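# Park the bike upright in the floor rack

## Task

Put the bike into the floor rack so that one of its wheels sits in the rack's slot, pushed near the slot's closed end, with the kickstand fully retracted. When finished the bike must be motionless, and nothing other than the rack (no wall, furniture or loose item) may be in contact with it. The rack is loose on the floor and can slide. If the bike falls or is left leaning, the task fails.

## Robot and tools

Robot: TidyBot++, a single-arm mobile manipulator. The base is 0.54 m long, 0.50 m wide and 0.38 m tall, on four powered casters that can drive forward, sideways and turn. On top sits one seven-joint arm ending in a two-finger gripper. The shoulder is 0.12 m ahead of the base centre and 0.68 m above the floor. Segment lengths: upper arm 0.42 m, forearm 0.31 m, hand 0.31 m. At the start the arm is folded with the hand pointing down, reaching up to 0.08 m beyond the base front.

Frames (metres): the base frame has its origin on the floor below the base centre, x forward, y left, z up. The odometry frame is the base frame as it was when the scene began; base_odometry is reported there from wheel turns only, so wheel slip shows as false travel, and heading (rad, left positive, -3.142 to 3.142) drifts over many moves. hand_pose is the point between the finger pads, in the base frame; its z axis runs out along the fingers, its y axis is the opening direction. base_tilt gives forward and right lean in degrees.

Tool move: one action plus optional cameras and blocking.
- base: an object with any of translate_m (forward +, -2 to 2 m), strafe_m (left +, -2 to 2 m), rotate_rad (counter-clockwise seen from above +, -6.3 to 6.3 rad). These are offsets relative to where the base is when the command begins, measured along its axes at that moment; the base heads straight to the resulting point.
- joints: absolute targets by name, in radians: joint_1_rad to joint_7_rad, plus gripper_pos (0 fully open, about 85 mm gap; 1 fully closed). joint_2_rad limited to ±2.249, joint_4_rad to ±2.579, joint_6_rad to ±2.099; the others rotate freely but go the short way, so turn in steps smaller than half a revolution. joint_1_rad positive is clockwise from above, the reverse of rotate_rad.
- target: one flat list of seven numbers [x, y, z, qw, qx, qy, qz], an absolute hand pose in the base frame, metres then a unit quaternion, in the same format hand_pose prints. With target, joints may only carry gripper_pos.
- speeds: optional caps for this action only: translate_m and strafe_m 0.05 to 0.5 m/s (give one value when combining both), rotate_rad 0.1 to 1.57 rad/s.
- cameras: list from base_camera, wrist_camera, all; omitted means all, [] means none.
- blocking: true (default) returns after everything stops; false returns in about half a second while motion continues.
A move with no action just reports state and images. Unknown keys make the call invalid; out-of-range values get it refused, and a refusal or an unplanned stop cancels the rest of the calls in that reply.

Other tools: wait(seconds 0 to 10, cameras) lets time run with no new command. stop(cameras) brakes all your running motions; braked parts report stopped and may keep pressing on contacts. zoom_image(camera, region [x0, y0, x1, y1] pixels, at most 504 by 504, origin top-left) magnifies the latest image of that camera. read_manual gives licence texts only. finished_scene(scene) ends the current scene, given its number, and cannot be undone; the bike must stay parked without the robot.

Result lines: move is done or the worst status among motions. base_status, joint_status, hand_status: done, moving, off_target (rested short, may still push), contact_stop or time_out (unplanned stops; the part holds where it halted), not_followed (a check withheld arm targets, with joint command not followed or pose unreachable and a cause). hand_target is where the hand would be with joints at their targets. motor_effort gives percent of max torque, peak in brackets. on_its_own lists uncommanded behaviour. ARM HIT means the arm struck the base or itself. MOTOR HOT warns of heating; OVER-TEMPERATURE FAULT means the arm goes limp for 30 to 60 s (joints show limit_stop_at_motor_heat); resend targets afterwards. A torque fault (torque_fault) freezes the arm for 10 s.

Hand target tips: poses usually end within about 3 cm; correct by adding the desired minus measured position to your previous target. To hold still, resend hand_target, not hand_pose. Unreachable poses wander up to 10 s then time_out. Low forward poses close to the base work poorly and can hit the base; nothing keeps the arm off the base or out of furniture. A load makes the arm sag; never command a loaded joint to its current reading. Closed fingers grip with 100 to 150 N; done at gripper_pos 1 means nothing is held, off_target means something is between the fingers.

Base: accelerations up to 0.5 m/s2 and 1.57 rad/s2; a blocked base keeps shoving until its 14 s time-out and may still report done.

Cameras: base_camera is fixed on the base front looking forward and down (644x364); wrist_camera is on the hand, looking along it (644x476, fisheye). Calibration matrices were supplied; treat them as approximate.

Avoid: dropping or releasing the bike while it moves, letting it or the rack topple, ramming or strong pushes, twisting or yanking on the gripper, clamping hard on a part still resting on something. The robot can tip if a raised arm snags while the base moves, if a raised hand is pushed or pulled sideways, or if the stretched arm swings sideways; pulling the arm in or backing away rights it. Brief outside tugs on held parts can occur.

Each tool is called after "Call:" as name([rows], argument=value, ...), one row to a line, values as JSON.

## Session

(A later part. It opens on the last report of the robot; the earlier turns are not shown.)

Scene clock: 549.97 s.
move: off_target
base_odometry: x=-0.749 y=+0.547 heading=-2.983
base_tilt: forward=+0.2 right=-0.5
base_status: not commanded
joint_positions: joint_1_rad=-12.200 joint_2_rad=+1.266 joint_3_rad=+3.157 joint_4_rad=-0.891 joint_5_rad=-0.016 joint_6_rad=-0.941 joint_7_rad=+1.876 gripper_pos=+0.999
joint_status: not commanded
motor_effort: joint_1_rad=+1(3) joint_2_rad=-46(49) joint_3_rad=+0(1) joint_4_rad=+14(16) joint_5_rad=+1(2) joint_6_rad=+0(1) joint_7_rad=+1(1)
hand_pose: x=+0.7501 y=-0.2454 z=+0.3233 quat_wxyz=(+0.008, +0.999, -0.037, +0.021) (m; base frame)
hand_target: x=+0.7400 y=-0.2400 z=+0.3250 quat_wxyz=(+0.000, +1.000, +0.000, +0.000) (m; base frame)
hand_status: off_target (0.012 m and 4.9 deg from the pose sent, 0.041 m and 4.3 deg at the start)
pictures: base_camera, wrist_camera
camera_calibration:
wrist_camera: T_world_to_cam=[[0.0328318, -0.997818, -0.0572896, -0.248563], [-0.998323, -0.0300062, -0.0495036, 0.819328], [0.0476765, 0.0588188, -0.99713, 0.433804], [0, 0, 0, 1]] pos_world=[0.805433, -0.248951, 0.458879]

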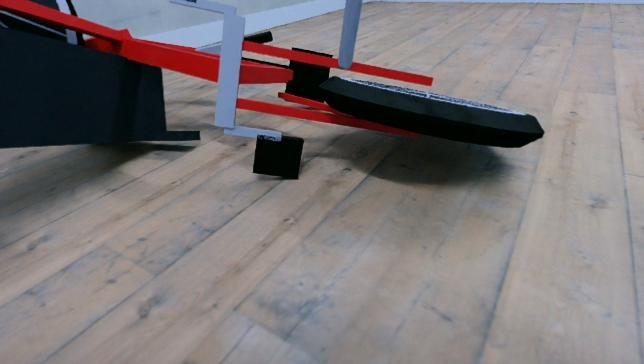

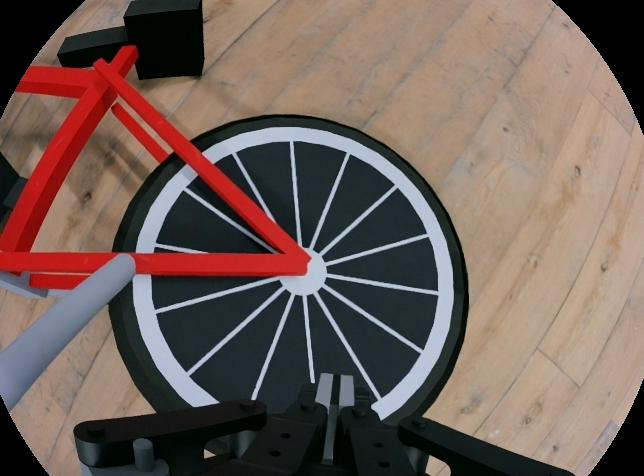

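Call:
move(target=[0.73, -0.18, 0.48, 0, 1, 0, 0], cameras=[])

Call:
move(joints={"gripper_pos": 0.0}, target=[0.72, -0.077, 0.47, 0, 1, 0, 0])

Scene clock: 560.03 s.
move: off_target
base_odometry: x=-0.749 y=+0.547 heading=-2.983
base_tilt: forward=+0.2 right=-0.5
base_status: not commanded
joint_positions: joint_1_rad=-12.283 joint_2_rad=+0.981 joint_3_rad=+3.157 joint_4_rad=-0.982 joint_5_rad=-0.016 joint_6_rad=-1.102 joint_7_rad=+1.877 gripper_pos=+0.999
joint_status: not commanded
motor_effort: joint_1_rad=+1(3) joint_2_rad=-44(51) joint_3_rad=+0(1) joint_4_rad=+17(18) joint_5_rad=+0(2) joint_6_rad=+1(1) joint_7_rad=+1(1)
hand_pose: x=+0.7557 y=-0.1882 z=+0.4848 quat_wxyz=(+0.011, +0.999, +0.004, +0.037) (m; base frame)
hand_target: x=+0.7300 y=-0.1800 z=+0.4800 quat_wxyz=(+0.000, +1.000, +0.000, +0.000) (m; base frame)
hand_status: off_target (0.027 m and 4.4 deg from the pose sent, 0.171 m and 4.9 deg at the start)
pictures: none
No camera images: "cameras" was empty.

Scene clock: 561.43 s.
move: off_target
base_odometry: x=-0.749 y=+0.547 heading=-2.983
base_tilt: forward=+0.2 right=-0.5
base_status: not commanded
joint_positions: joint_1_rad=-12.449 joint_2_rad=+0.937 joint_3_rad=+3.157 joint_4_rad=-1.155 joint_5_rad=-0.016 joint_6_rad=-1.095 joint_7_rad=+1.782 gripper_pos=+0.000
joint_status: all done
motor_effort: joint_1_rad=+1(5) joint_2_rad=-42(45) joint_3_rad=-1(2) joint_4_rad=+15(17) joint_5_rad=+0(2) joint_6_rad=+0(1) joint_7_rad=+1(1)
hand_pose: x=+0.7121 y=-0.0726 z=+0.4633 quat_wxyz=(-0.004, +0.999, +0.038, -0.022) (m; base frame)
hand_target: x=+0.7200 y=-0.0770 z=+0.4700 quat_wxyz=(+0.000, +1.000, +0.000, +0.000) (m; base frame)
hand_status: off_target (0.011 m and 5.1 deg from the pose sent, 0.118 m and 4.4 deg at the start)
pictures: base_camera, wrist_camera
camera_calibration:
wrist_camera: T_world_to_cam=[[0.175405, -0.980233, -0.0915213, -0.151257], [-0.983276, -0.179056, 0.0332675, 0.733629], [-0.0489974, 0.0841555, -0.995247, 0.634838], [0, 0, 0, 1]] pos_world=[0.778996, -0.0703318, 0.593572]

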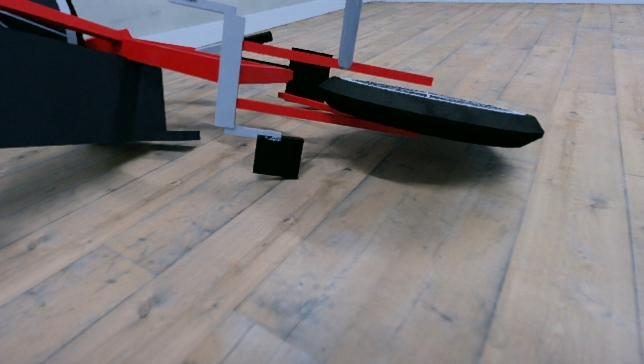

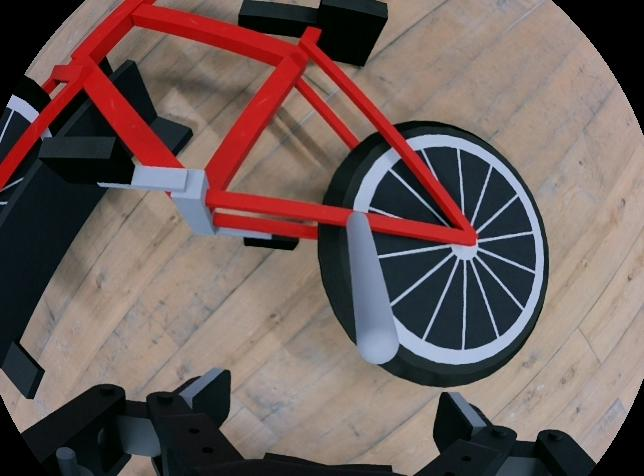

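Call:
move(target=[0.735, -0.095, 0.425, 0, 1, 0, 0])

Scene clock: 563.20 s.
move: off_target
base_odometry: x=-0.749 y=+0.547 heading=-2.983
base_tilt: forward=+0.2 right=-0.5
base_status: not commanded
joint_positions: joint_1_rad=-12.427 joint_2_rad=+1.021 joint_3_rad=+3.157 joint_4_rad=-1.130 joint_5_rad=-0.016 joint_6_rad=-1.063 joint_7_rad=+1.782 gripper_pos=+0.000
joint_status: not commanded
motor_effort: joint_1_rad=+1(2) joint_2_rad=-42(46) joint_3_rad=+0(1) joint_4_rad=+13(16) joint_5_rad=+1(1) joint_6_rad=-1(1) joint_7_rad=+1(1)
hand_pose: x=+0.7122 y=-0.0860 z=+0.4188 quat_wxyz=(-0.006, +0.999, +0.027, -0.035) (m; base frame)
hand_target: x=+0.7350 y=-0.0950 z=+0.4250 quat_wxyz=(+0.000, +1.000, +0.000, +0.000) (m; base frame)
hand_status: off_target (0.025 m and 5.2 deg from the pose sent, 0.050 m and 5.1 deg at the start)
pictures: base_camera, wrist_camera
camera_calibration:
wrist_camera: T_world_to_cam=[[0.151649, -0.983517, -0.0984714, -0.148972], [-0.985696, -0.157887, 0.0589454, 0.725559], [-0.0735211, 0.0881239, -0.993393, 0.608751], [0, 0, 0, 1]] pos_world=[0.782528, -0.0856058, 0.547291]

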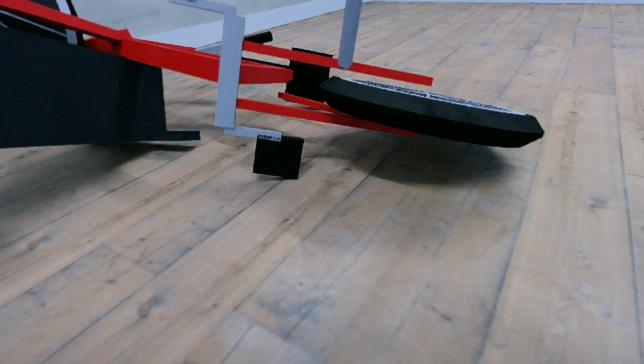

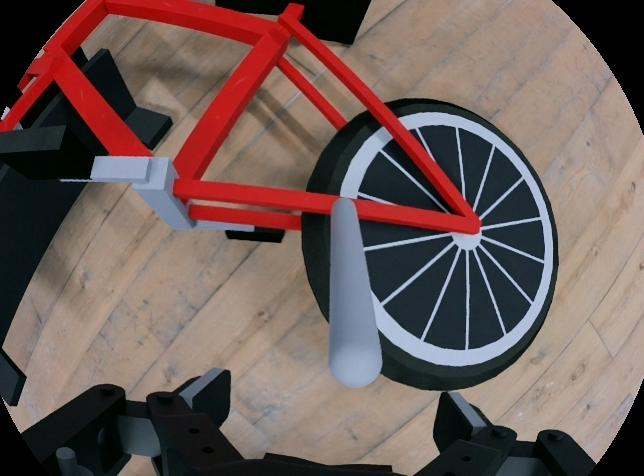

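Call:
move(target=[0.752, -0.105, 0.385, 0, 1, 0, 0])

Scene clock: 564.67 s.
move: off_target
base_odometry: x=-0.749 y=+0.547 heading=-2.983
base_tilt: forward=+0.2 right=-0.5
base_status: not commanded
joint_positions: joint_1_rad=-12.418 joint_2_rad=+1.119 joint_3_rad=+3.157 joint_4_rad=-1.044 joint_5_rad=-0.016 joint_6_rad=-1.050 joint_7_rad=+1.782 gripper_pos=+0.000
joint_status: not commanded
motor_effort: joint_1_rad=+0(2) joint_2_rad=-44(47) joint_3_rad=-1(1) joint_4_rad=+14(16) joint_5_rad=+1(2) joint_6_rad=-1(1) joint_7_rad=+1(1)
hand_pose: x=+0.7291 y=-0.0941 z=+0.3796 quat_wxyz=(-0.006, +0.999, +0.024, -0.035) (m; base frame)
hand_target: x=+0.7520 y=-0.1050 z=+0.3850 quat_wxyz=(+0.000, +1.000, +0.000, +0.000) (m; base frame)
hand_status: off_target (0.026 m and 4.9 deg from the pose sent, 0.056 m and 5.2 deg at the start)
pictures: base_camera, wrist_camera
camera_calibration:
wrist_camera: T_world_to_cam=[[0.144014, -0.984772, -0.0973889, -0.158314], [-0.986951, -0.150098, 0.0583007, 0.745141], [-0.0720307, 0.0877219, -0.993537, 0.570677], [0, 0, 0, 1]] pos_world=[0.799323, -0.0941195, 0.508128]

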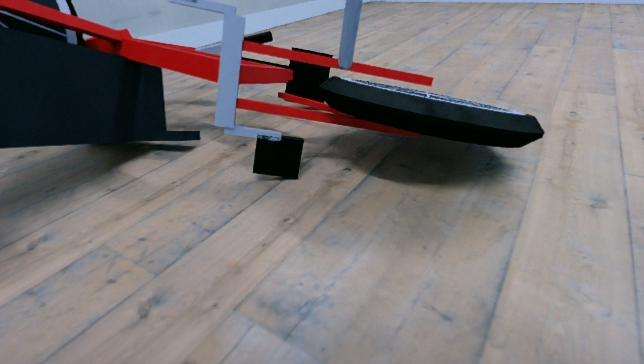

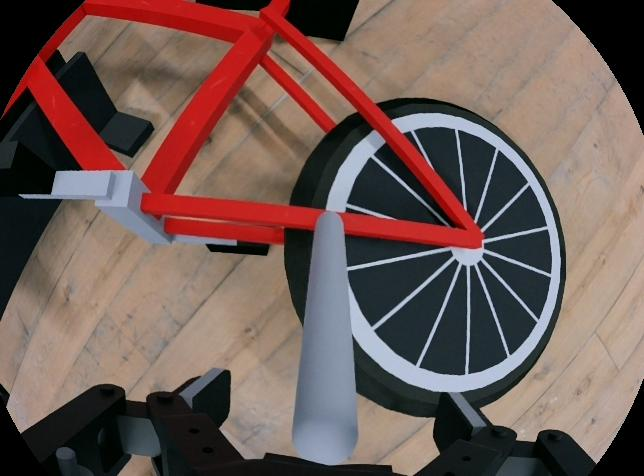

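Call:
move(joints={"gripper_pos": 0.72})

Scene clock: 565.90 s.
move: done
base_odometry: x=-0.749 y=+0.547 heading=-2.983
base_tilt: forward=+0.2 right=-0.5
base_status: not commanded
joint_positions: joint_1_rad=-12.420 joint_2_rad=+1.119 joint_3_rad=+3.154 joint_4_rad=-1.044 joint_5_rad=-0.017 joint_6_rad=-1.050 joint_7_rad=+1.782 gripper_pos=+0.719
joint_status: all done
motor_effort: joint_1_rad=+1(4) joint_2_rad=-44(46) joint_3_rad=+0(4) joint_4_rad=+16(16) joint_5_rad=+2(4) joint_6_rad=+2(2) joint_7_rad=+1(1)
hand_pose: x=+0.7297 y=-0.0908 z=+0.3796 quat_wxyz=(-0.008, +0.999, +0.025, -0.034) (m; base frame)
hand_target: x=+0.7520 y=-0.1050 z=+0.3850 quat_wxyz=(+0.000, +1.000, +0.000, +0.000) (m; base frame)
hand_status: not commanded
pictures: base_camera, wrist_camera
camera_calibration:
wrist_camera: T_world_to_cam=[[0.146176, -0.98402, -0.101668, -0.155042], [-0.9867, -0.152413, 0.0565095, 0.746532], [-0.0711019, 0.0920553, -0.993212, 0.570047], [0, 0, 0, 1]] pos_world=[0.799798, -0.0912597, 0.508229]

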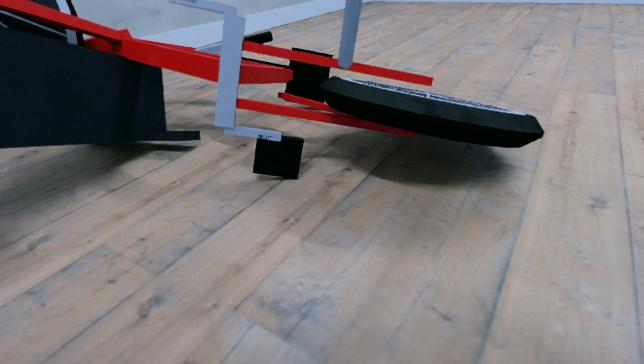

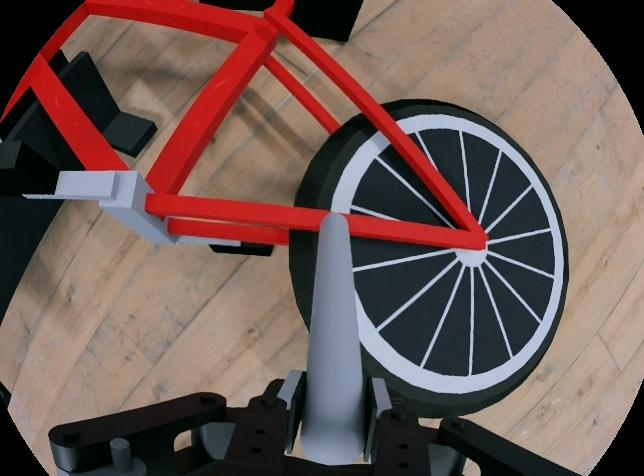

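Call:
move(joints={"gripper_pos": 0.78}, cameras=[])

Scene clock: 566.87 s.
move: done
base_odometry: x=-0.749 y=+0.547 heading=-2.983
base_tilt: forward=+0.2 right=-0.5
base_status: not commanded
joint_positions: joint_1_rad=-12.418 joint_2_rad=+1.118 joint_3_rad=+3.151 joint_4_rad=-1.044 joint_5_rad=-0.018 joint_6_rad=-1.050 joint_7_rad=+1.782 gripper_pos=+0.757
joint_status: all done
motor_effort: joint_1_rad=+2(4) joint_2_rad=-44(45) joint_3_rad=+3(5) joint_4_rad=+17(20) joint_5_rad=+4(6) joint_6_rad=+4(8) joint_7_rad=-2(3)
hand_pose: x=+0.7298 y=-0.0902 z=+0.3802 quat_wxyz=(-0.010, +0.999, +0.024, -0.034) (m; base frame)
hand_target: x=+0.7520 y=-0.1050 z=+0.3850 quat_wxyz=(+0.000, +1.000, +0.000, +0.000) (m; base frame)
hand_status: not commanded
pictures: none
No camera images: "cameras" was empty.

Call:
move(target=[0.775, -0.14, 0.385, 0, 0.99, 0.139, 0], cameras=[])

Call:
move(target=[0.798, -0.166, 0.385, 0, 0.966, 0.259, 0])

Scene clock: 569.27 s.
move: off_target
base_odometry: x=-0.749 y=+0.547 heading=-2.983
base_tilt: forward=+0.2 right=-0.5
base_status: not commanded
joint_positions: joint_1_rad=-12.379 joint_2_rad=+1.178 joint_3_rad=+3.123 joint_4_rad=-0.899 joint_5_rad=-0.018 joint_6_rad=-1.123 joint_7_rad=+1.970 gripper_pos=+0.759
joint_status: not commanded
motor_effort: joint_1_rad=+4(5) joint_2_rad=-46(47) joint_3_rad=+2(4) joint_4_rad=+22(24) joint_5_rad=+4(6) joint_6_rad=+10(12) joint_7_rad=+3(3)
hand_pose: x=+0.7560 y=-0.1043 z=+0.3799 quat_wxyz=(-0.024, +0.994, +0.105, -0.023) (m; base frame)
hand_target: x=+0.7750 y=-0.1400 z=+0.3850 quat_wxyz=(+0.000, +0.990, +0.139, +0.000) (m; base frame)
hand_status: off_target (0.041 m and 5.5 deg from the pose sent, 0.067 m and 13.8 deg at the start)
pictures: none
No camera images: "cameras" was empty.

Scene clock: 570.73 s.
move: off_target
base_odometry: x=-0.749 y=+0.547 heading=-2.983
base_tilt: forward=+0.3 right=-0.5
base_status: not commanded
joint_positions: joint_1_rad=-12.345 joint_2_rad=+1.273 joint_3_rad=+3.113 joint_4_rad=-0.671 joint_5_rad=-0.013 joint_6_rad=-1.209 joint_7_rad=+2.229 gripper_pos=+0.759
joint_status: not commanded
motor_effort: joint_1_rad=+4(5) joint_2_rad=-48(49) joint_3_rad=+1(2) joint_4_rad=+20(24) joint_5_rad=+3(5) joint_6_rad=+6(11) joint_7_rad=+5(5)
hand_pose: x=+0.7975 y=-0.1334 z=+0.3799 quat_wxyz=(-0.020, +0.976, +0.219, +0.003) (m; base frame)
hand_target: x=+0.7980 y=-0.1660 z=+0.3850 quat_wxyz=(+0.000, +0.966, +0.259, +0.000) (m; base frame)
hand_status: off_target (0.033 m and 5.3 deg from the pose sent, 0.075 m and 18.3 deg at the start)
pictures: base_camera, wrist_camera
camera_calibration:
wrist_camera: T_world_to_cam=[[0.516327, -0.84896, -0.112575, -0.479892], [-0.855704, -0.516703, -0.0280909, 0.685919], [-0.0343199, 0.110835, -0.993246, 0.552241], [0, 0, 0, 1]] pos_world=[0.853678, -0.114201, 0.513755]

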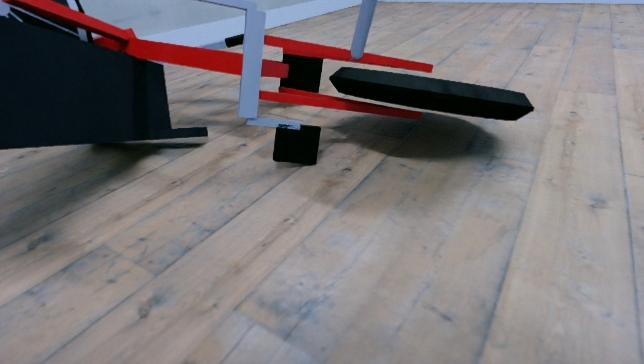

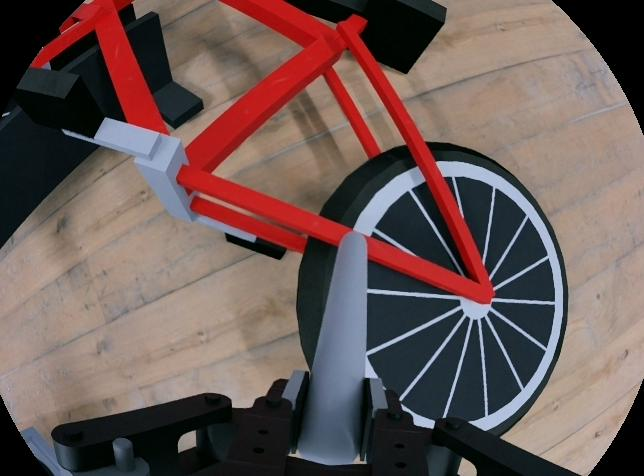

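Call:
move(target=[0.795, -0.22, 0.385, 0, 0.966, 0.259, 0])

Scene clock: 573.63 s.
move: off_target
base_odometry: x=-0.749 y=+0.547 heading=-2.983
base_tilt: forward=+0.2 right=-0.5
base_status: not commanded
joint_positions: joint_1_rad=-12.311 joint_2_rad=+1.324 joint_3_rad=+3.093 joint_4_rad=-0.561 joint_5_rad=-0.015 joint_6_rad=-1.291 joint_7_rad=+2.322 gripper_pos=+0.759
joint_status: not commanded
motor_effort: joint_1_rad=+11(11) joint_2_rad=-49(50) joint_3_rad=+6(7) joint_4_rad=+21(23) joint_5_rad=+9(10) joint_6_rad=+7(9) joint_7_rad=+3(5)
hand_pose: x=+0.7998 y=-0.1478 z=+0.3778 quat_wxyz=(-0.035, +0.968, +0.249, +0.000) (m; base frame)
hand_target: x=+0.7950 y=-0.2200 z=+0.3850 quat_wxyz=(+0.000, +0.966, +0.259, +0.000) (m; base frame)
hand_status: off_target (0.073 m and 4.2 deg from the pose sent, 0.087 m and 5.3 deg at the start)
pictures: base_camera, wrist_camera
camera_calibration:
wrist_camera: T_world_to_cam=[[0.567776, -0.81078, -0.142359, -0.517795], [-0.821437, -0.569294, -0.0338564, 0.647414], [-0.0535941, 0.136162, -0.989236, 0.569428], [0, 0, 0, 1]] pos_world=[0.856319, -0.128783, 0.511505]

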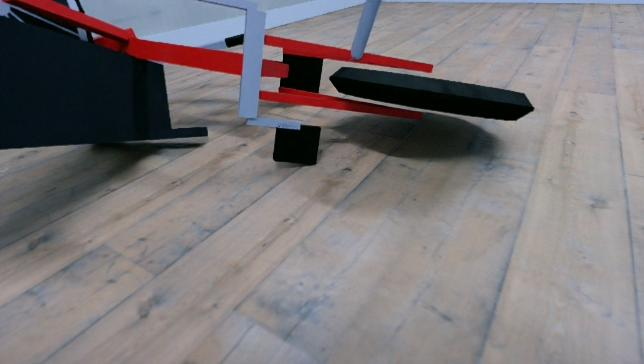

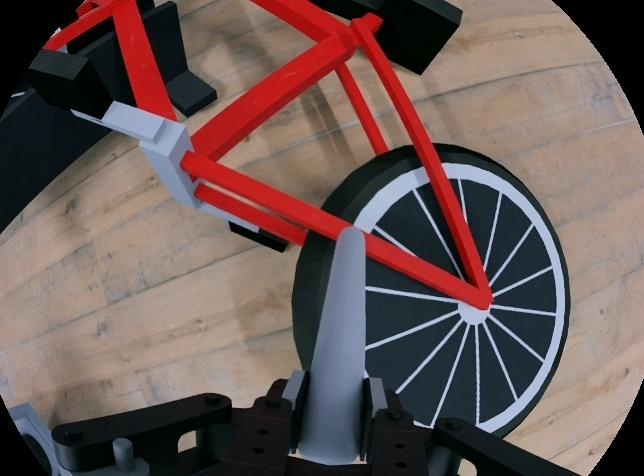

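Call:
move(target=[0.80, -0.29, 0.385, 0, 0.940, 0.342, 0])

Scene clock: 584.77 s.
move: time_out
base_odometry: x=-0.749 y=+0.547 heading=-2.983
base_tilt: forward=+0.2 right=-0.5
base_status: not commanded
joint_positions: joint_1_rad=-12.222 joint_2_rad=+1.565 joint_3_rad=+3.203 joint_4_rad=+0.024 joint_5_rad=-0.068 joint_6_rad=-1.600 joint_7_rad=+2.669 gripper_pos=+0.760
joint_status: not commanded
motor_effort: joint_1_rad=+0(24) joint_2_rad=-53(65) joint_3_rad=-2(14) joint_4_rad=+20(25) joint_5_rad=-1(21) joint_6_rad=+1(19) joint_7_rad=+3(4)
hand_pose: x=+0.8126 y=-0.2443 z=+0.3818 quat_wxyz=(-0.002, +0.929, +0.369, +0.003) (m; base frame)
hand_target: x=+0.8114 y=-0.2432 z=+0.3818 quat_wxyz=(-0.007, +0.930, +0.368, +0.003) (m; base frame)
hand_status: time_out (0.048 m and 3.4 deg from the pose sent, 0.142 m and 11.8 deg at the start)
pictures: base_camera, wrist_camera
camera_calibration:
wrist_camera: T_world_to_cam=[[0.7559, -0.649989, -0.0782866, -0.740703], [-0.652891, -0.757269, -0.0166493, 0.413712], [-0.0484621, 0.0636978, -0.996792, 0.568236], [0, 0, 0, 1]] pos_world=[0.857544, -0.204353, 0.515314]

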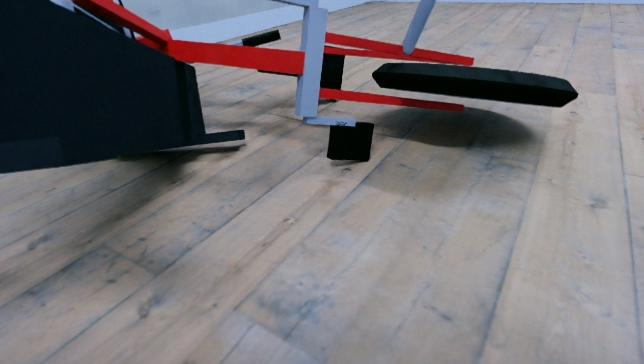

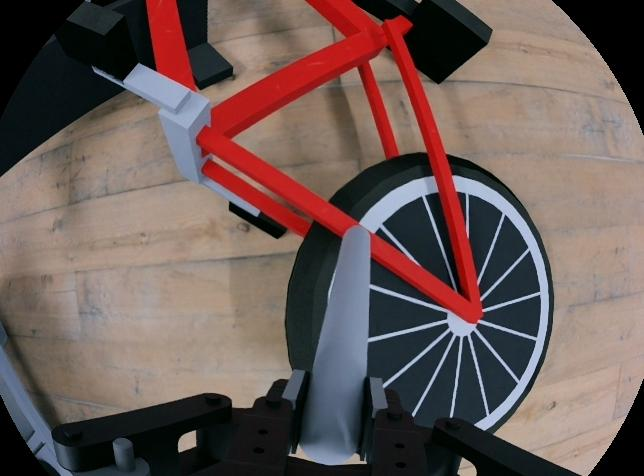

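Call:
move(joints={"gripper_pos": 0.3}, cameras=[])

Call:
move(target=[0.76, -0.22, 0.50, 0, 0.99, 0.139, 0], cameras=[])

Call:
move(target=[0.58, -0.12, 0.50, 0, 1, 0, 0], cameras=[])

Call:
move(base={"translate_m": 0.2, "strafe_m": -0.1})

Scene clock: 590.77 s.
move: done
base_odometry: x=-0.749 y=+0.547 heading=-2.983
base_tilt: forward=+0.2 right=-0.5
base_status: not commanded
joint_positions: joint_1_rad=-12.223 joint_2_rad=+1.567 joint_3_rad=+3.199 joint_4_rad=+0.024 joint_5_rad=-0.076 joint_6_rad=-1.608 joint_7_rad=+2.669 gripper_pos=+0.300
joint_status: all done
motor_effort: joint_1_rad=+1(6) joint_2_rad=-51(53) joint_3_rad=-1(2) joint_4_rad=+18(21) joint_5_rad=+1(5) joint_6_rad=+0(8) joint_7_rad=+1(3)
hand_pose: x=+0.8111 y=-0.2390 z=+0.3806 quat_wxyz=(-0.010, +0.929, +0.370, +0.003) (m; base frame)
hand_target: x=+0.8114 y=-0.2432 z=+0.3818 quat_wxyz=(-0.007, +0.930, +0.368, +0.003) (m; base frame)
hand_status: not commanded
pictures: none
No camera images: "cameras" was empty.

Scene clock: 592.97 s.
move: off_target
base_odometry: x=-0.749 y=+0.547 heading=-2.983
base_tilt: forward=+0.2 right=-0.5
base_status: not commanded
joint_positions: joint_1_rad=-12.213 joint_2_rad=+1.671 joint_3_rad=+3.230 joint_4_rad=+0.692 joint_5_rad=-0.095 joint_6_rad=-2.052 joint_7_rad=+2.198 gripper_pos=+0.300
joint_status: not commanded
motor_effort: joint_1_rad=+0(1) joint_2_rad=-49(53) joint_3_rad=-2(2) joint_4_rad=+14(19) joint_5_rad=+0(2) joint_6_rad=+1(2) joint_7_rad=+1(1)
hand_pose: x=+0.7943 y=-0.2294 z=+0.5035 quat_wxyz=(+0.028, +0.984, +0.167, +0.046) (m; base frame)
hand_target: x=+0.7769 y=-0.2248 z=+0.5005 quat_wxyz=(+0.011, +0.990, +0.139, +0.026) (m; base frame)
hand_status: off_target (0.036 m and 7.0 deg from the pose sent, 0.131 m and 27.4 deg at the start; a joint's target at an end of its range on 50 of 50 steps)
pictures: none
No camera images: "cameras" was empty.

Scene clock: 595.23 s.
move: off_target
base_odometry: x=-0.749 y=+0.547 heading=-2.983
base_tilt: forward=+0.2 right=-0.5
base_status: not commanded
joint_positions: joint_1_rad=-12.267 joint_2_rad=+1.977 joint_3_rad=+3.209 joint_4_rad=+1.673 joint_5_rad=-0.099 joint_6_rad=-2.054 joint_7_rad=+1.779 gripper_pos=+0.300
joint_status: not commanded
motor_effort: joint_1_rad=+0(2) joint_2_rad=-40(50) joint_3_rad=-2(3) joint_4_rad=+9(16) joint_5_rad=+1(2) joint_6_rad=+6(7) joint_7_rad=+1(1)
hand_pose: x=+0.7980 y=-0.1662 z=+0.5922 quat_wxyz=(+0.088, +0.925, +0.020, +0.369) (m; base frame)
hand_target: x=+0.7861 y=-0.1484 z=+0.5797 quat_wxyz=(+0.049, +0.934, +0.000, +0.354) (m; base frame)
hand_status: off_target (0.241 m and 44.7 deg from the pose sent, 0.241 m and 20.3 deg at the start; a joint's target at an end of its range on 60 of 60 steps)
pictures: none
No camera images: "cameras" was empty.

Scene clock: 596.87 s.
move: done
base_odometry: x=-0.962 y=+0.614 heading=-2.983
base_tilt: forward=+0.2 right=-0.5
base_status: done
joint_positions: joint_1_rad=-12.271 joint_2_rad=+1.982 joint_3_rad=+3.207 joint_4_rad=+1.677 joint_5_rad=-0.099 joint_6_rad=-2.056 joint_7_rad=+1.777 gripper_pos=+0.300
joint_status: not commanded
motor_effort: joint_1_rad=+1(2) joint_2_rad=-40(42) joint_3_rad=-3(3) joint_4_rad=+9(11) joint_5_rad=+1(2) joint_6_rad=+6(7) joint_7_rad=+1(1)
hand_pose: x=+0.7977 y=-0.1629 z=+0.5900 quat_wxyz=(+0.085, +0.925, +0.020, +0.369) (m; base frame)
hand_target: x=+0.7861 y=-0.1484 z=+0.5797 quat_wxyz=(+0.049, +0.934, +0.000, +0.354) (m; base frame)
hand_status: not commanded
pictures: base_camera, wrist_camera
camera_calibration:
wrist_camera: T_world_to_cam=[[0.103156, -0.977017, 0.186537, -0.349099], [-0.719069, -0.202825, -0.664682, 0.994541], [0.68724, -0.065567, -0.723466, 0.000739635], [0, 0, 0, 1]] pos_world=[0.750647, -0.139309, 0.726708]

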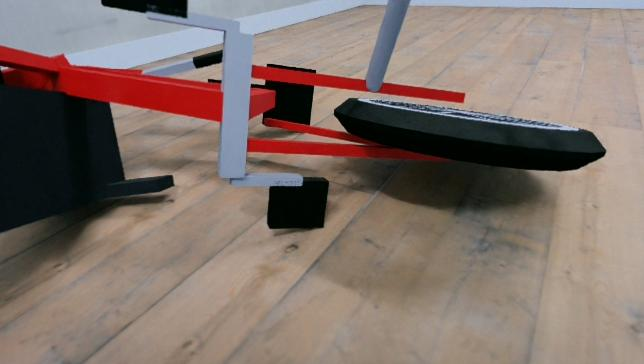

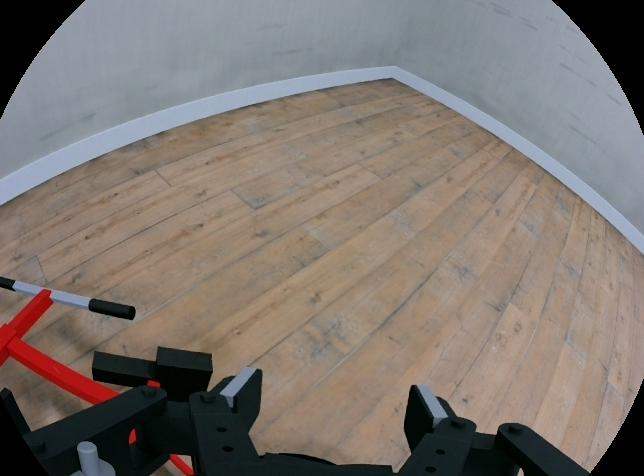

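Call:
move(joints={"joint_1_rad": -12.566, "joint_2_rad": -0.3, "joint_3_rad": 3.14, "joint_4_rad": -2.2, "joint_5_rad": 0, "joint_6_rad": -0.9, "joint_7_rad": 1.57})

Scene clock: 602.67 s.
move: done
base_odometry: x=-0.962 y=+0.614 heading=-2.983
base_tilt: forward=+0.2 right=-0.5
base_status: not commanded
joint_positions: joint_1_rad=-12.553 joint_2_rad=-0.285 joint_3_rad=+3.163 joint_4_rad=-2.175 joint_5_rad=-0.041 joint_6_rad=-0.957 joint_7_rad=+1.639 gripper_pos=+0.300
joint_status: all done
motor_effort: joint_1_rad=+0(2) joint_2_rad=-5(50) joint_3_rad=+0(3) joint_4_rad=+18(21) joint_5_rad=+0(2) joint_6_rad=+3(7) joint_7_rad=+1(2)
hand_pose: x=+0.3900 y=+0.0023 z=+0.6894 quat_wxyz=(-0.014, +0.989, +0.007, +0.148) (m; base frame)
hand_target: x=+0.3964 y=+0.0017 z=+0.6888 quat_wxyz=(+0.000, +0.985, +0.000, +0.170) (m; base frame)
hand_status: not commanded
pictures: base_camera, wrist_camera
camera_calibration:
wrist_camera: T_world_to_cam=[[0.139449, -0.987903, -0.0678314, -0.0029604], [-0.946519, -0.112853, -0.302267, 0.6396], [0.290955, 0.106354, -0.950807, 0.674481], [0, 0, 0, 1]] pos_world=[0.409562, -0.00247793, 0.83443]

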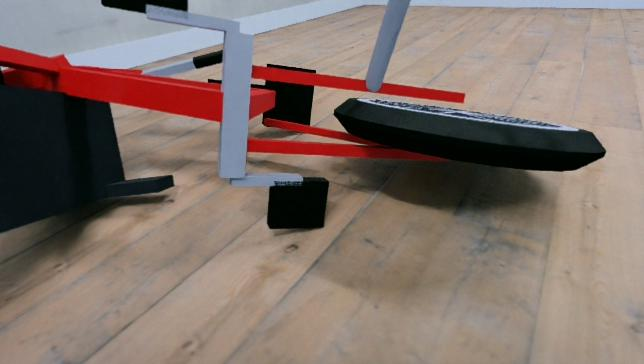

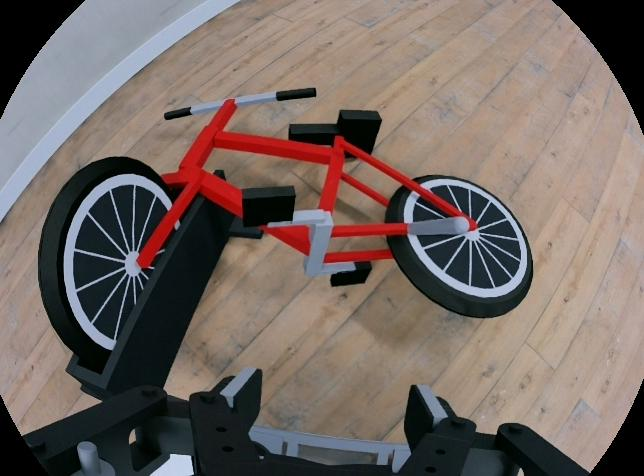

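Call:
move(joints={"gripper_pos": 0.0}, target=[0.61, -0.133, 0.47, 0, 0.992, 0.13, 0])

Scene clock: 607.33 s.
move: off_target
base_odometry: x=-0.962 y=+0.614 heading=-2.983
base_tilt: forward=+0.2 right=-0.5
base_status: not commanded
joint_positions: joint_1_rad=-12.277 joint_2_rad=+0.727 joint_3_rad=+3.112 joint_4_rad=-1.615 joint_5_rad=+0.009 joint_6_rad=-0.874 joint_7_rad=+1.987 gripper_pos=+0.000
joint_status: all done
motor_effort: joint_1_rad=+1(2) joint_2_rad=-34(36) joint_3_rad=-1(2) joint_4_rad=+13(19) joint_5_rad=+0(2) joint_6_rad=-1(3) joint_7_rad=+1(1)
hand_pose: x=+0.5847 y=-0.1235 z=+0.4672 quat_wxyz=(-0.019, +0.996, +0.078, -0.033) (m; base frame)
hand_target: x=+0.6100 y=-0.1330 z=+0.4700 quat_wxyz=(+0.000, +0.992, +0.130, +0.000) (m; base frame)
hand_status: off_target (0.027 m and 7.4 deg from the pose sent, 0.339 m and 22.1 deg at the start)
pictures: base_camera, wrist_camera
camera_calibration:
wrist_camera: T_world_to_cam=[[0.2495, -0.960292, -0.124854, -0.203805], [-0.96525, -0.256968, 0.0475315, 0.572204], [-0.0777275, 0.108656, -0.991036, 0.654611], [0, 0, 0, 1]] pos_world=[0.654051, -0.119802, 0.5961]

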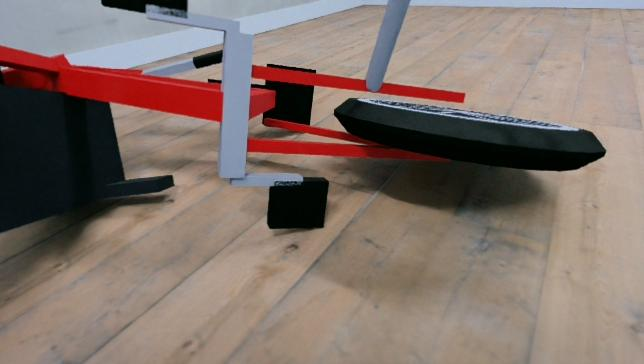

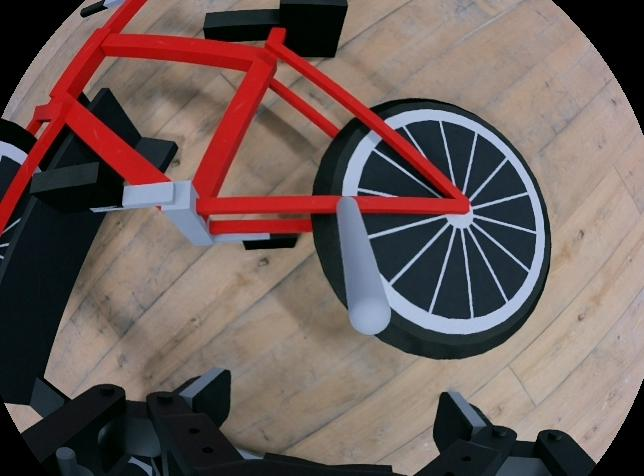

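Call:
move(target=[0.645, -0.143, 0.43, 0, 0.992, 0.13, 0], cameras=[])

Call:
move(target=[0.65, -0.145, 0.388, 0, 0.992, 0.13, 0])

Scene clock: 609.20 s.
move: off_target
base_odometry: x=-0.962 y=+0.614 heading=-2.983
base_tilt: forward=+0.2 right=-0.5
base_status: not commanded
joint_positions: joint_1_rad=-12.277 joint_2_rad=+0.860 joint_3_rad=+3.108 joint_4_rad=-1.490 joint_5_rad=+0.019 joint_6_rad=-0.864 joint_7_rad=+1.989 gripper_pos=+0.000
joint_status: not commanded
motor_effort: joint_1_rad=+1(1) joint_2_rad=-37(39) joint_3_rad=-1(1) joint_4_rad=+12(14) joint_5_rad=+1(2) joint_6_rad=-1(2) joint_7_rad=+1(1)
hand_pose: x=+0.6211 y=-0.1341 z=+0.4256 quat_wxyz=(-0.017, +0.996, +0.082, -0.032) (m; base frame)
hand_target: x=+0.6450 y=-0.1430 z=+0.4300 quat_wxyz=(+0.000, +0.992, +0.130, +0.000) (m; base frame)
hand_status: off_target (0.026 m and 6.9 deg from the pose sent, 0.073 m and 7.4 deg at the start)
pictures: none
No camera images: "cameras" was empty.

Scene clock: 610.13 s.
move: off_target
base_odometry: x=-0.962 y=+0.614 heading=-2.983
base_tilt: forward=+0.2 right=-0.5
base_status: not commanded
joint_positions: joint_1_rad=-12.275 joint_2_rad=+0.943 joint_3_rad=+3.102 joint_4_rad=-1.480 joint_5_rad=+0.035 joint_6_rad=-0.796 joint_7_rad=+1.989 gripper_pos=+0.000
joint_status: not commanded
motor_effort: joint_1_rad=+1(1) joint_2_rad=-39(41) joint_3_rad=-1(2) joint_4_rad=+12(13) joint_5_rad=+1(1) joint_6_rad=-1(1) joint_7_rad=+1(1)
hand_pose: x=+0.6247 y=-0.1357 z=+0.3827 quat_wxyz=(-0.017, +0.995, +0.088, -0.034) (m; base frame)
hand_target: x=+0.6500 y=-0.1450 z=+0.3880 quat_wxyz=(+0.000, +0.992, +0.130, +0.000) (m; base frame)
hand_status: off_target (0.027 m and 6.5 deg from the pose sent, 0.049 m and 6.9 deg at the start)
pictures: base_camera, wrist_camera
camera_calibration:
wrist_camera: T_world_to_cam=[[0.269203, -0.955313, -0.122096, -0.248727], [-0.95949, -0.276976, 0.0516107, 0.603844], [-0.083122, 0.103256, -0.991176, 0.578033], [0, 0, 0, 1]] pos_world=[0.694387, -0.130047, 0.511399]

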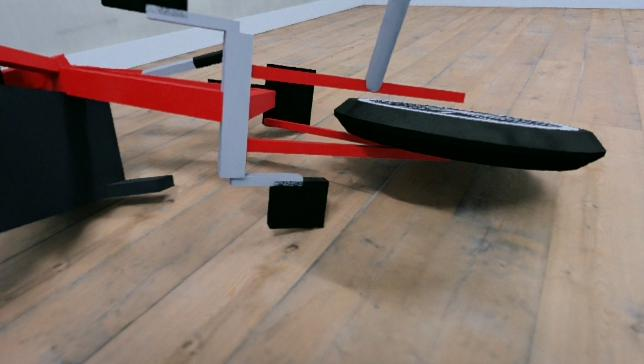

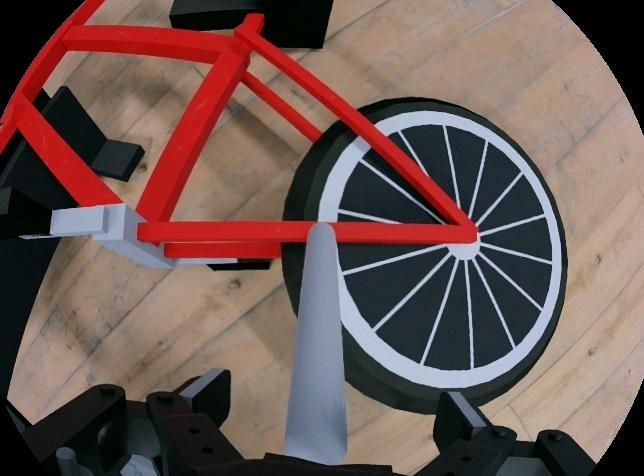

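Call:
move(joints={"gripper_pos": 0.82}, cameras=[])

Call:
move(target=[0.67, -0.23, 0.345, 0, 0.98, 0.199, 0])

Scene clock: 620.93 s.
move: off_target
base_odometry: x=-0.962 y=+0.614 heading=-2.983
base_tilt: forward=+0.2 right=-0.5
base_status: not commanded
joint_positions: joint_1_rad=-12.273 joint_2_rad=+0.942 joint_3_rad=+3.085 joint_4_rad=-1.480 joint_5_rad=+0.038 joint_6_rad=-0.796 joint_7_rad=+1.991 gripper_pos=+0.771
joint_status: gripper_pos off_target (ended at +0.771, target +0.820)
motor_effort: joint_1_rad=+1(5) joint_2_rad=-38(40) joint_3_rad=+1(4) joint_4_rad=+15(17) joint_5_rad=+2(4) joint_6_rad=+5(7) joint_7_rad=+0(1)
hand_pose: x=+0.6265 y=-0.1283 z=+0.3836 quat_wxyz=(-0.022, +0.995, +0.095, -0.032) (m; base frame)
hand_target: x=+0.6500 y=-0.1450 z=+0.3880 quat_wxyz=(+0.000, +0.992, +0.130, +0.000) (m; base frame)
hand_status: not commanded
pictures: none
No camera images: "cameras" was empty.

Scene clock: 622.47 s.
move: off_target
base_odometry: x=-0.962 y=+0.614 heading=-2.983
base_tilt: forward=+0.2 right=-0.5
base_status: not commanded
joint_positions: joint_1_rad=-12.172 joint_2_rad=+1.010 joint_3_rad=+3.014 joint_4_rad=-1.336 joint_5_rad=+0.038 joint_6_rad=-0.904 joint_7_rad=+2.223 gripper_pos=+0.778
joint_status: not commanded
motor_effort: joint_1_rad=+7(8) joint_2_rad=-28(39) joint_3_rad=+7(8) joint_4_rad=+24(25) joint_5_rad=+8(9) joint_6_rad=+21(23) joint_7_rad=+1(2)
hand_pose: x=+0.6460 y=-0.1522 z=+0.3807 quat_wxyz=(-0.059, +0.982, +0.177, -0.027) (m; base frame)
hand_target: x=+0.6700 y=-0.2300 z=+0.3450 quat_wxyz=(+0.000, +0.980, +0.199, +0.000) (m; base frame)
hand_status: off_target (0.089 m and 7.8 deg from the pose sent, 0.117 m and 12.9 deg at the start)
pictures: base_camera, wrist_camera
camera_calibration:
wrist_camera: T_world_to_cam=[[0.43305, -0.878082, -0.203567, -0.333475], [-0.896034, -0.443902, 0.00862208, 0.569806], [-0.0979348, 0.178669, -0.979023, 0.595904], [0, 0, 0, 1]] pos_world=[0.713337, -0.14635, 0.510606]

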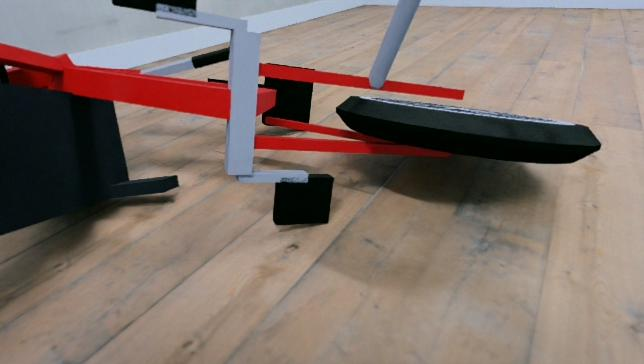

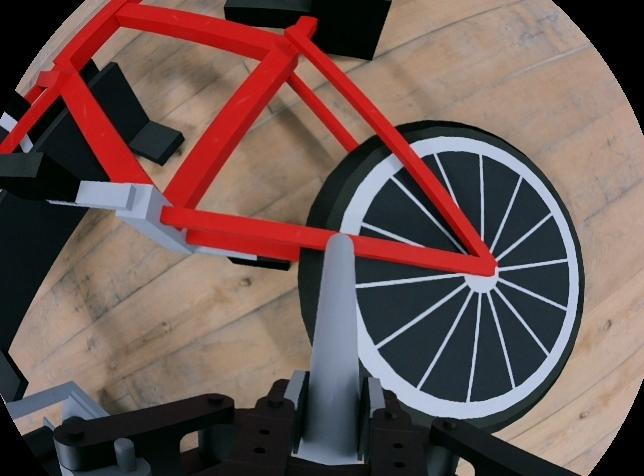

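Call:
move(target=[0.68, -0.31, 0.335, 0, 0.966, 0.259, 0])

Scene clock: 624.63 s.
move: off_target
base_odometry: x=-0.962 y=+0.614 heading=-2.983
base_tilt: forward=+0.2 right=-0.5
base_status: not commanded
joint_positions: joint_1_rad=-12.017 joint_2_rad=+1.208 joint_3_rad=+3.041 joint_4_rad=-1.041 joint_5_rad=+0.101 joint_6_rad=-0.879 joint_7_rad=+2.465 gripper_pos=+0.820
joint_status: not commanded
on_its_own: gripper_pos moved +0.042 to your old target +0.820
motor_effort: joint_1_rad=+0(13) joint_2_rad=-45(48) joint_3_rad=-2(13) joint_4_rad=+14(26) joint_5_rad=+0(13) joint_6_rad=+0(24) joint_7_rad=+1(1)
hand_pose: x=+0.6848 y=-0.3067 z=+0.3254 quat_wxyz=(+0.000, +0.975, +0.220, +0.012) (m; base frame)
hand_target: x=+0.6800 y=-0.3100 z=+0.3350 quat_wxyz=(+0.000, +0.966, +0.259, +0.000) (m; base frame)
hand_status: off_target (0.011 m and 4.8 deg from the pose sent, 0.168 m and 12.1 deg at the start)
pictures: base_camera, wrist_camera
camera_calibration:
wrist_camera: T_world_to_cam=[[0.521114, -0.850695, -0.0689757, -0.592906], [-0.853447, -0.520165, -0.0325027, 0.49732], [-0.00822883, 0.0758047, -0.997089, 0.486041], [0, 0, 0, 1]] pos_world=[0.737408, -0.282538, 0.459894]

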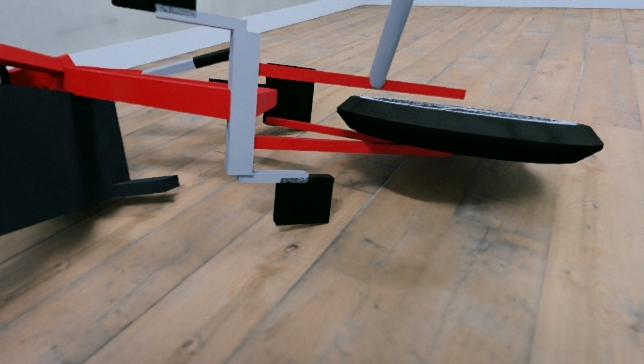

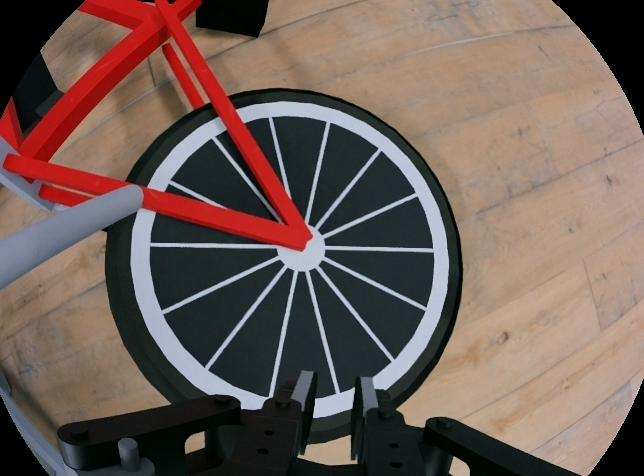

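Call:
move(joints={"gripper_pos": 0.0}, target=[0.65, -0.28, 0.48, 0, 0.98, 0.199, 0], cameras=[])

Call:
move(target=[0.645, -0.155, 0.47, 0, 0.985, 0.17, 0])

Scene clock: 630.40 s.
move: off_target
base_odometry: x=-0.962 y=+0.614 heading=-2.983
base_tilt: forward=+0.3 right=-0.5
base_status: not commanded
joint_positions: joint_1_rad=-12.034 joint_2_rad=+0.898 joint_3_rad=+3.049 joint_4_rad=-1.171 joint_5_rad=+0.098 joint_6_rad=-0.997 joint_7_rad=+2.466 gripper_pos=+0.000
joint_status: all done
motor_effort: joint_1_rad=+1(1) joint_2_rad=-42(49) joint_3_rad=-2(3) joint_4_rad=+16(16) joint_5_rad=+1(1) joint_6_rad=+1(1) joint_7_rad=+1(1)
hand_pose: x=+0.6737 y=-0.2962 z=+0.4852 quat_wxyz=(+0.029, +0.972, +0.232, +0.027) (m; base frame)
hand_target: x=+0.6500 y=-0.2800 z=+0.4800 quat_wxyz=(+0.000, +0.980, +0.199, +0.000) (m; base frame)
hand_status: off_target (0.029 m and 6.0 deg from the pose sent, 0.161 m and 2.8 deg at the start)
pictures: none
No camera images: "cameras" was empty.

Scene clock: 631.97 s.
move: off_target
base_odometry: x=-0.962 y=+0.614 heading=-2.983
base_tilt: forward=+0.2 right=-0.5
base_status: not commanded
joint_positions: joint_1_rad=-12.241 joint_2_rad=+0.822 joint_3_rad=+3.059 joint_4_rad=-1.413 joint_5_rad=+0.093 joint_6_rad=-0.959 joint_7_rad=+2.227 gripper_pos=+0.000
joint_status: not commanded
motor_effort: joint_1_rad=+0(4) joint_2_rad=-38(42) joint_3_rad=-2(3) joint_4_rad=+14(16) joint_5_rad=+1(2) joint_6_rad=+0(1) joint_7_rad=+1(1)
hand_pose: x=+0.6368 y=-0.1521 z=+0.4652 quat_wxyz=(-0.005, +0.975, +0.220, -0.025) (m; base frame)
hand_target: x=+0.6450 y=-0.1550 z=+0.4700 quat_wxyz=(+0.000, +0.985, +0.170, +0.000) (m; base frame)
hand_status: off_target (0.010 m and 6.5 deg from the pose sent, 0.145 m and 8.5 deg at the start)
pictures: base_camera, wrist_camera
camera_calibration:
wrist_camera: T_world_to_cam=[[0.514515, -0.851457, -0.101472, -0.407588], [-0.853484, -0.519931, 0.0351656, 0.509853], [-0.0827001, 0.0685111, -0.994217, 0.658303], [0, 0, 0, 1]] pos_world=[0.699303, -0.127056, 0.595208]

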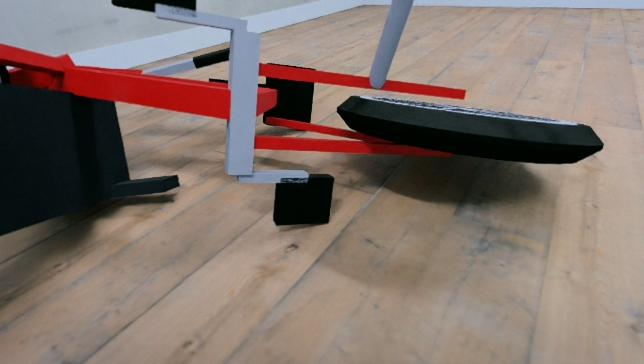

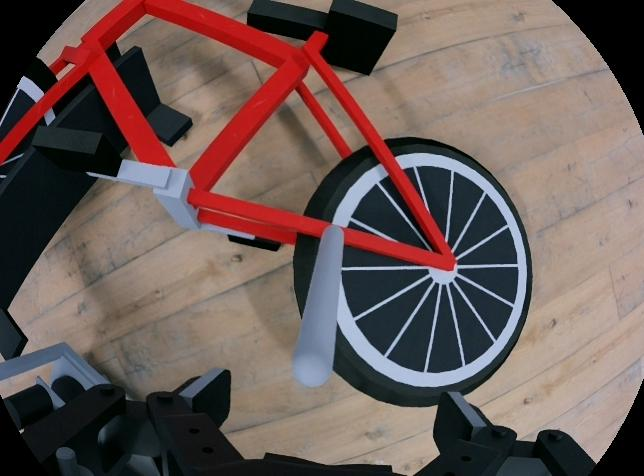

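Call:
move(target=[0.655, -0.148, 0.39, 0, 0.985, 0.17, 0])

Scene clock: 633.90 s.
move: off_target
base_odometry: x=-0.962 y=+0.614 heading=-2.983
base_tilt: forward=+0.2 right=-0.5
base_status: not commanded
joint_positions: joint_1_rad=-12.242 joint_2_rad=+0.954 joint_3_rad=+3.059 joint_4_rad=-1.423 joint_5_rad=+0.093 joint_6_rad=-0.817 joint_7_rad=+2.184 gripper_pos=+0.000
joint_status: not commanded
motor_effort: joint_1_rad=+0(1) joint_2_rad=-40(43) joint_3_rad=-2(2) joint_4_rad=+12(14) joint_5_rad=+0(2) joint_6_rad=-1(1) joint_7_rad=+1(1)
hand_pose: x=+0.6434 y=-0.1491 z=+0.3891 quat_wxyz=(-0.011, +0.979, +0.200, -0.022) (m; base frame)
hand_target: x=+0.6550 y=-0.1480 z=+0.3900 quat_wxyz=(+0.000, +0.985, +0.170, +0.000) (m; base frame)
hand_status: off_target (0.012 m and 4.5 deg from the pose sent, 0.077 m and 6.5 deg at the start)
pictures: base_camera, wrist_camera
camera_calibration:
wrist_camera: T_world_to_cam=[[0.479833, -0.870368, -0.110539, -0.393077], [-0.874115, -0.485074, 0.0250013, 0.542132], [-0.0753801, 0.0846276, -0.993557, 0.580455], [0, 0, 0, 1]] pos_world=[0.706252, -0.12827, 0.519711]

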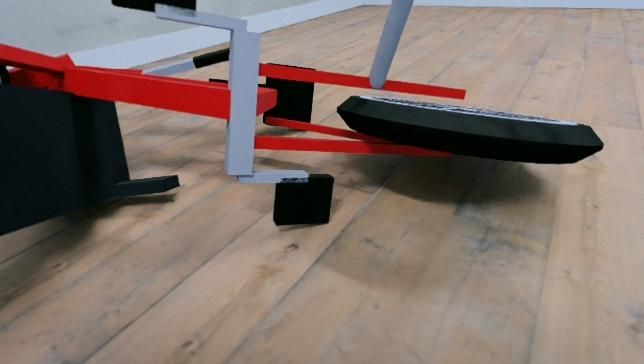

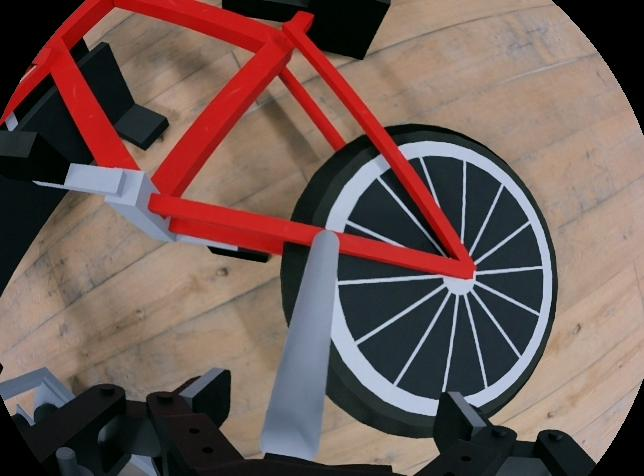

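Call:
move(target=[0.650, -0.135, 0.385, 0, 0.985, 0.17, 0], cameras=[])

Call:
move(joints={"gripper_pos": 1.0})

Scene clock: 635.27 s.
move: off_target
base_odometry: x=-0.962 y=+0.614 heading=-2.983
base_tilt: forward=+0.2 right=-0.5
base_status: not commanded
joint_positions: joint_1_rad=-12.260 joint_2_rad=+0.954 joint_3_rad=+3.059 joint_4_rad=-1.457 joint_5_rad=+0.093 joint_6_rad=-0.783 joint_7_rad=+2.155 gripper_pos=+0.000
joint_status: not commanded
motor_effort: joint_1_rad=-1(2) joint_2_rad=-38(41) joint_3_rad=-2(2) joint_4_rad=+12(13) joint_5_rad=+1(1) joint_6_rad=-1(1) joint_7_rad=+1(1)
hand_pose: x=+0.6387 y=-0.1364 z=+0.3820 quat_wxyz=(-0.012, +0.980, +0.196, -0.021) (m; base frame)
hand_target: x=+0.6500 y=-0.1350 z=+0.3850 quat_wxyz=(+0.000, +0.985, +0.170, +0.000) (m; base frame)
hand_status: off_target (0.012 m and 4.1 deg from the pose sent, 0.016 m and 4.5 deg at the start)
pictures: none
No camera images: "cameras" was empty.

Scene clock: 636.37 s.
move: off_target
base_odometry: x=-0.962 y=+0.614 heading=-2.983
base_tilt: forward=+0.2 right=-0.5
base_status: not commanded
joint_positions: joint_1_rad=-12.263 joint_2_rad=+0.950 joint_3_rad=+3.059 joint_4_rad=-1.462 joint_5_rad=+0.093 joint_6_rad=-0.782 joint_7_rad=+2.155 gripper_pos=+0.778
joint_status: gripper_pos off_target (ended at +0.778, target +1.000)
motor_effort: joint_1_rad=-1(2) joint_2_rad=-40(41) joint_3_rad=-2(3) joint_4_rad=+13(15) joint_5_rad=+1(4) joint_6_rad=+1(5) joint_7_rad=+1(1)
hand_pose: x=+0.6379 y=-0.1340 z=+0.3828 quat_wxyz=(-0.012, +0.980, +0.198, -0.022) (m; base frame)
hand_target: x=+0.6500 y=-0.1350 z=+0.3850 quat_wxyz=(+0.000, +0.985, +0.170, +0.000) (m; base frame)
hand_status: not commanded
pictures: base_camera, wrist_camera
camera_calibration:
wrist_camera: T_world_to_cam=[[0.475377, -0.872647, -0.111822, -0.375009], [-0.876576, -0.480645, 0.0244072, 0.547207], [-0.0750457, 0.0864182, -0.993428, 0.57245], [0, 0, 0, 1]] pos_world=[0.700899, -0.113709, 0.513398]

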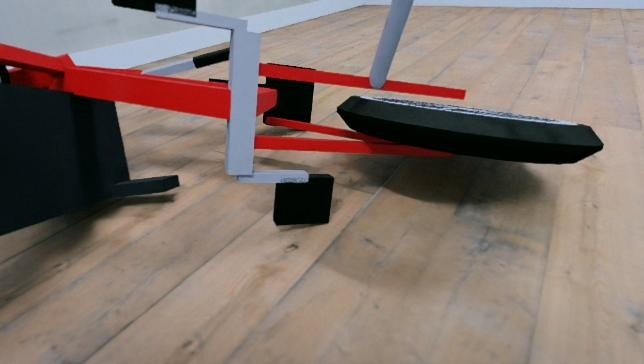

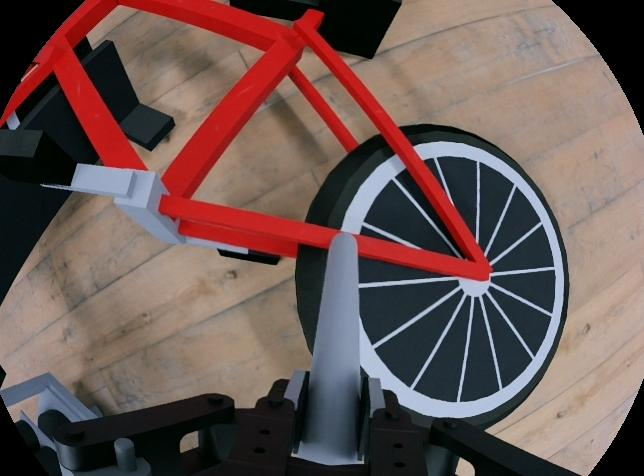

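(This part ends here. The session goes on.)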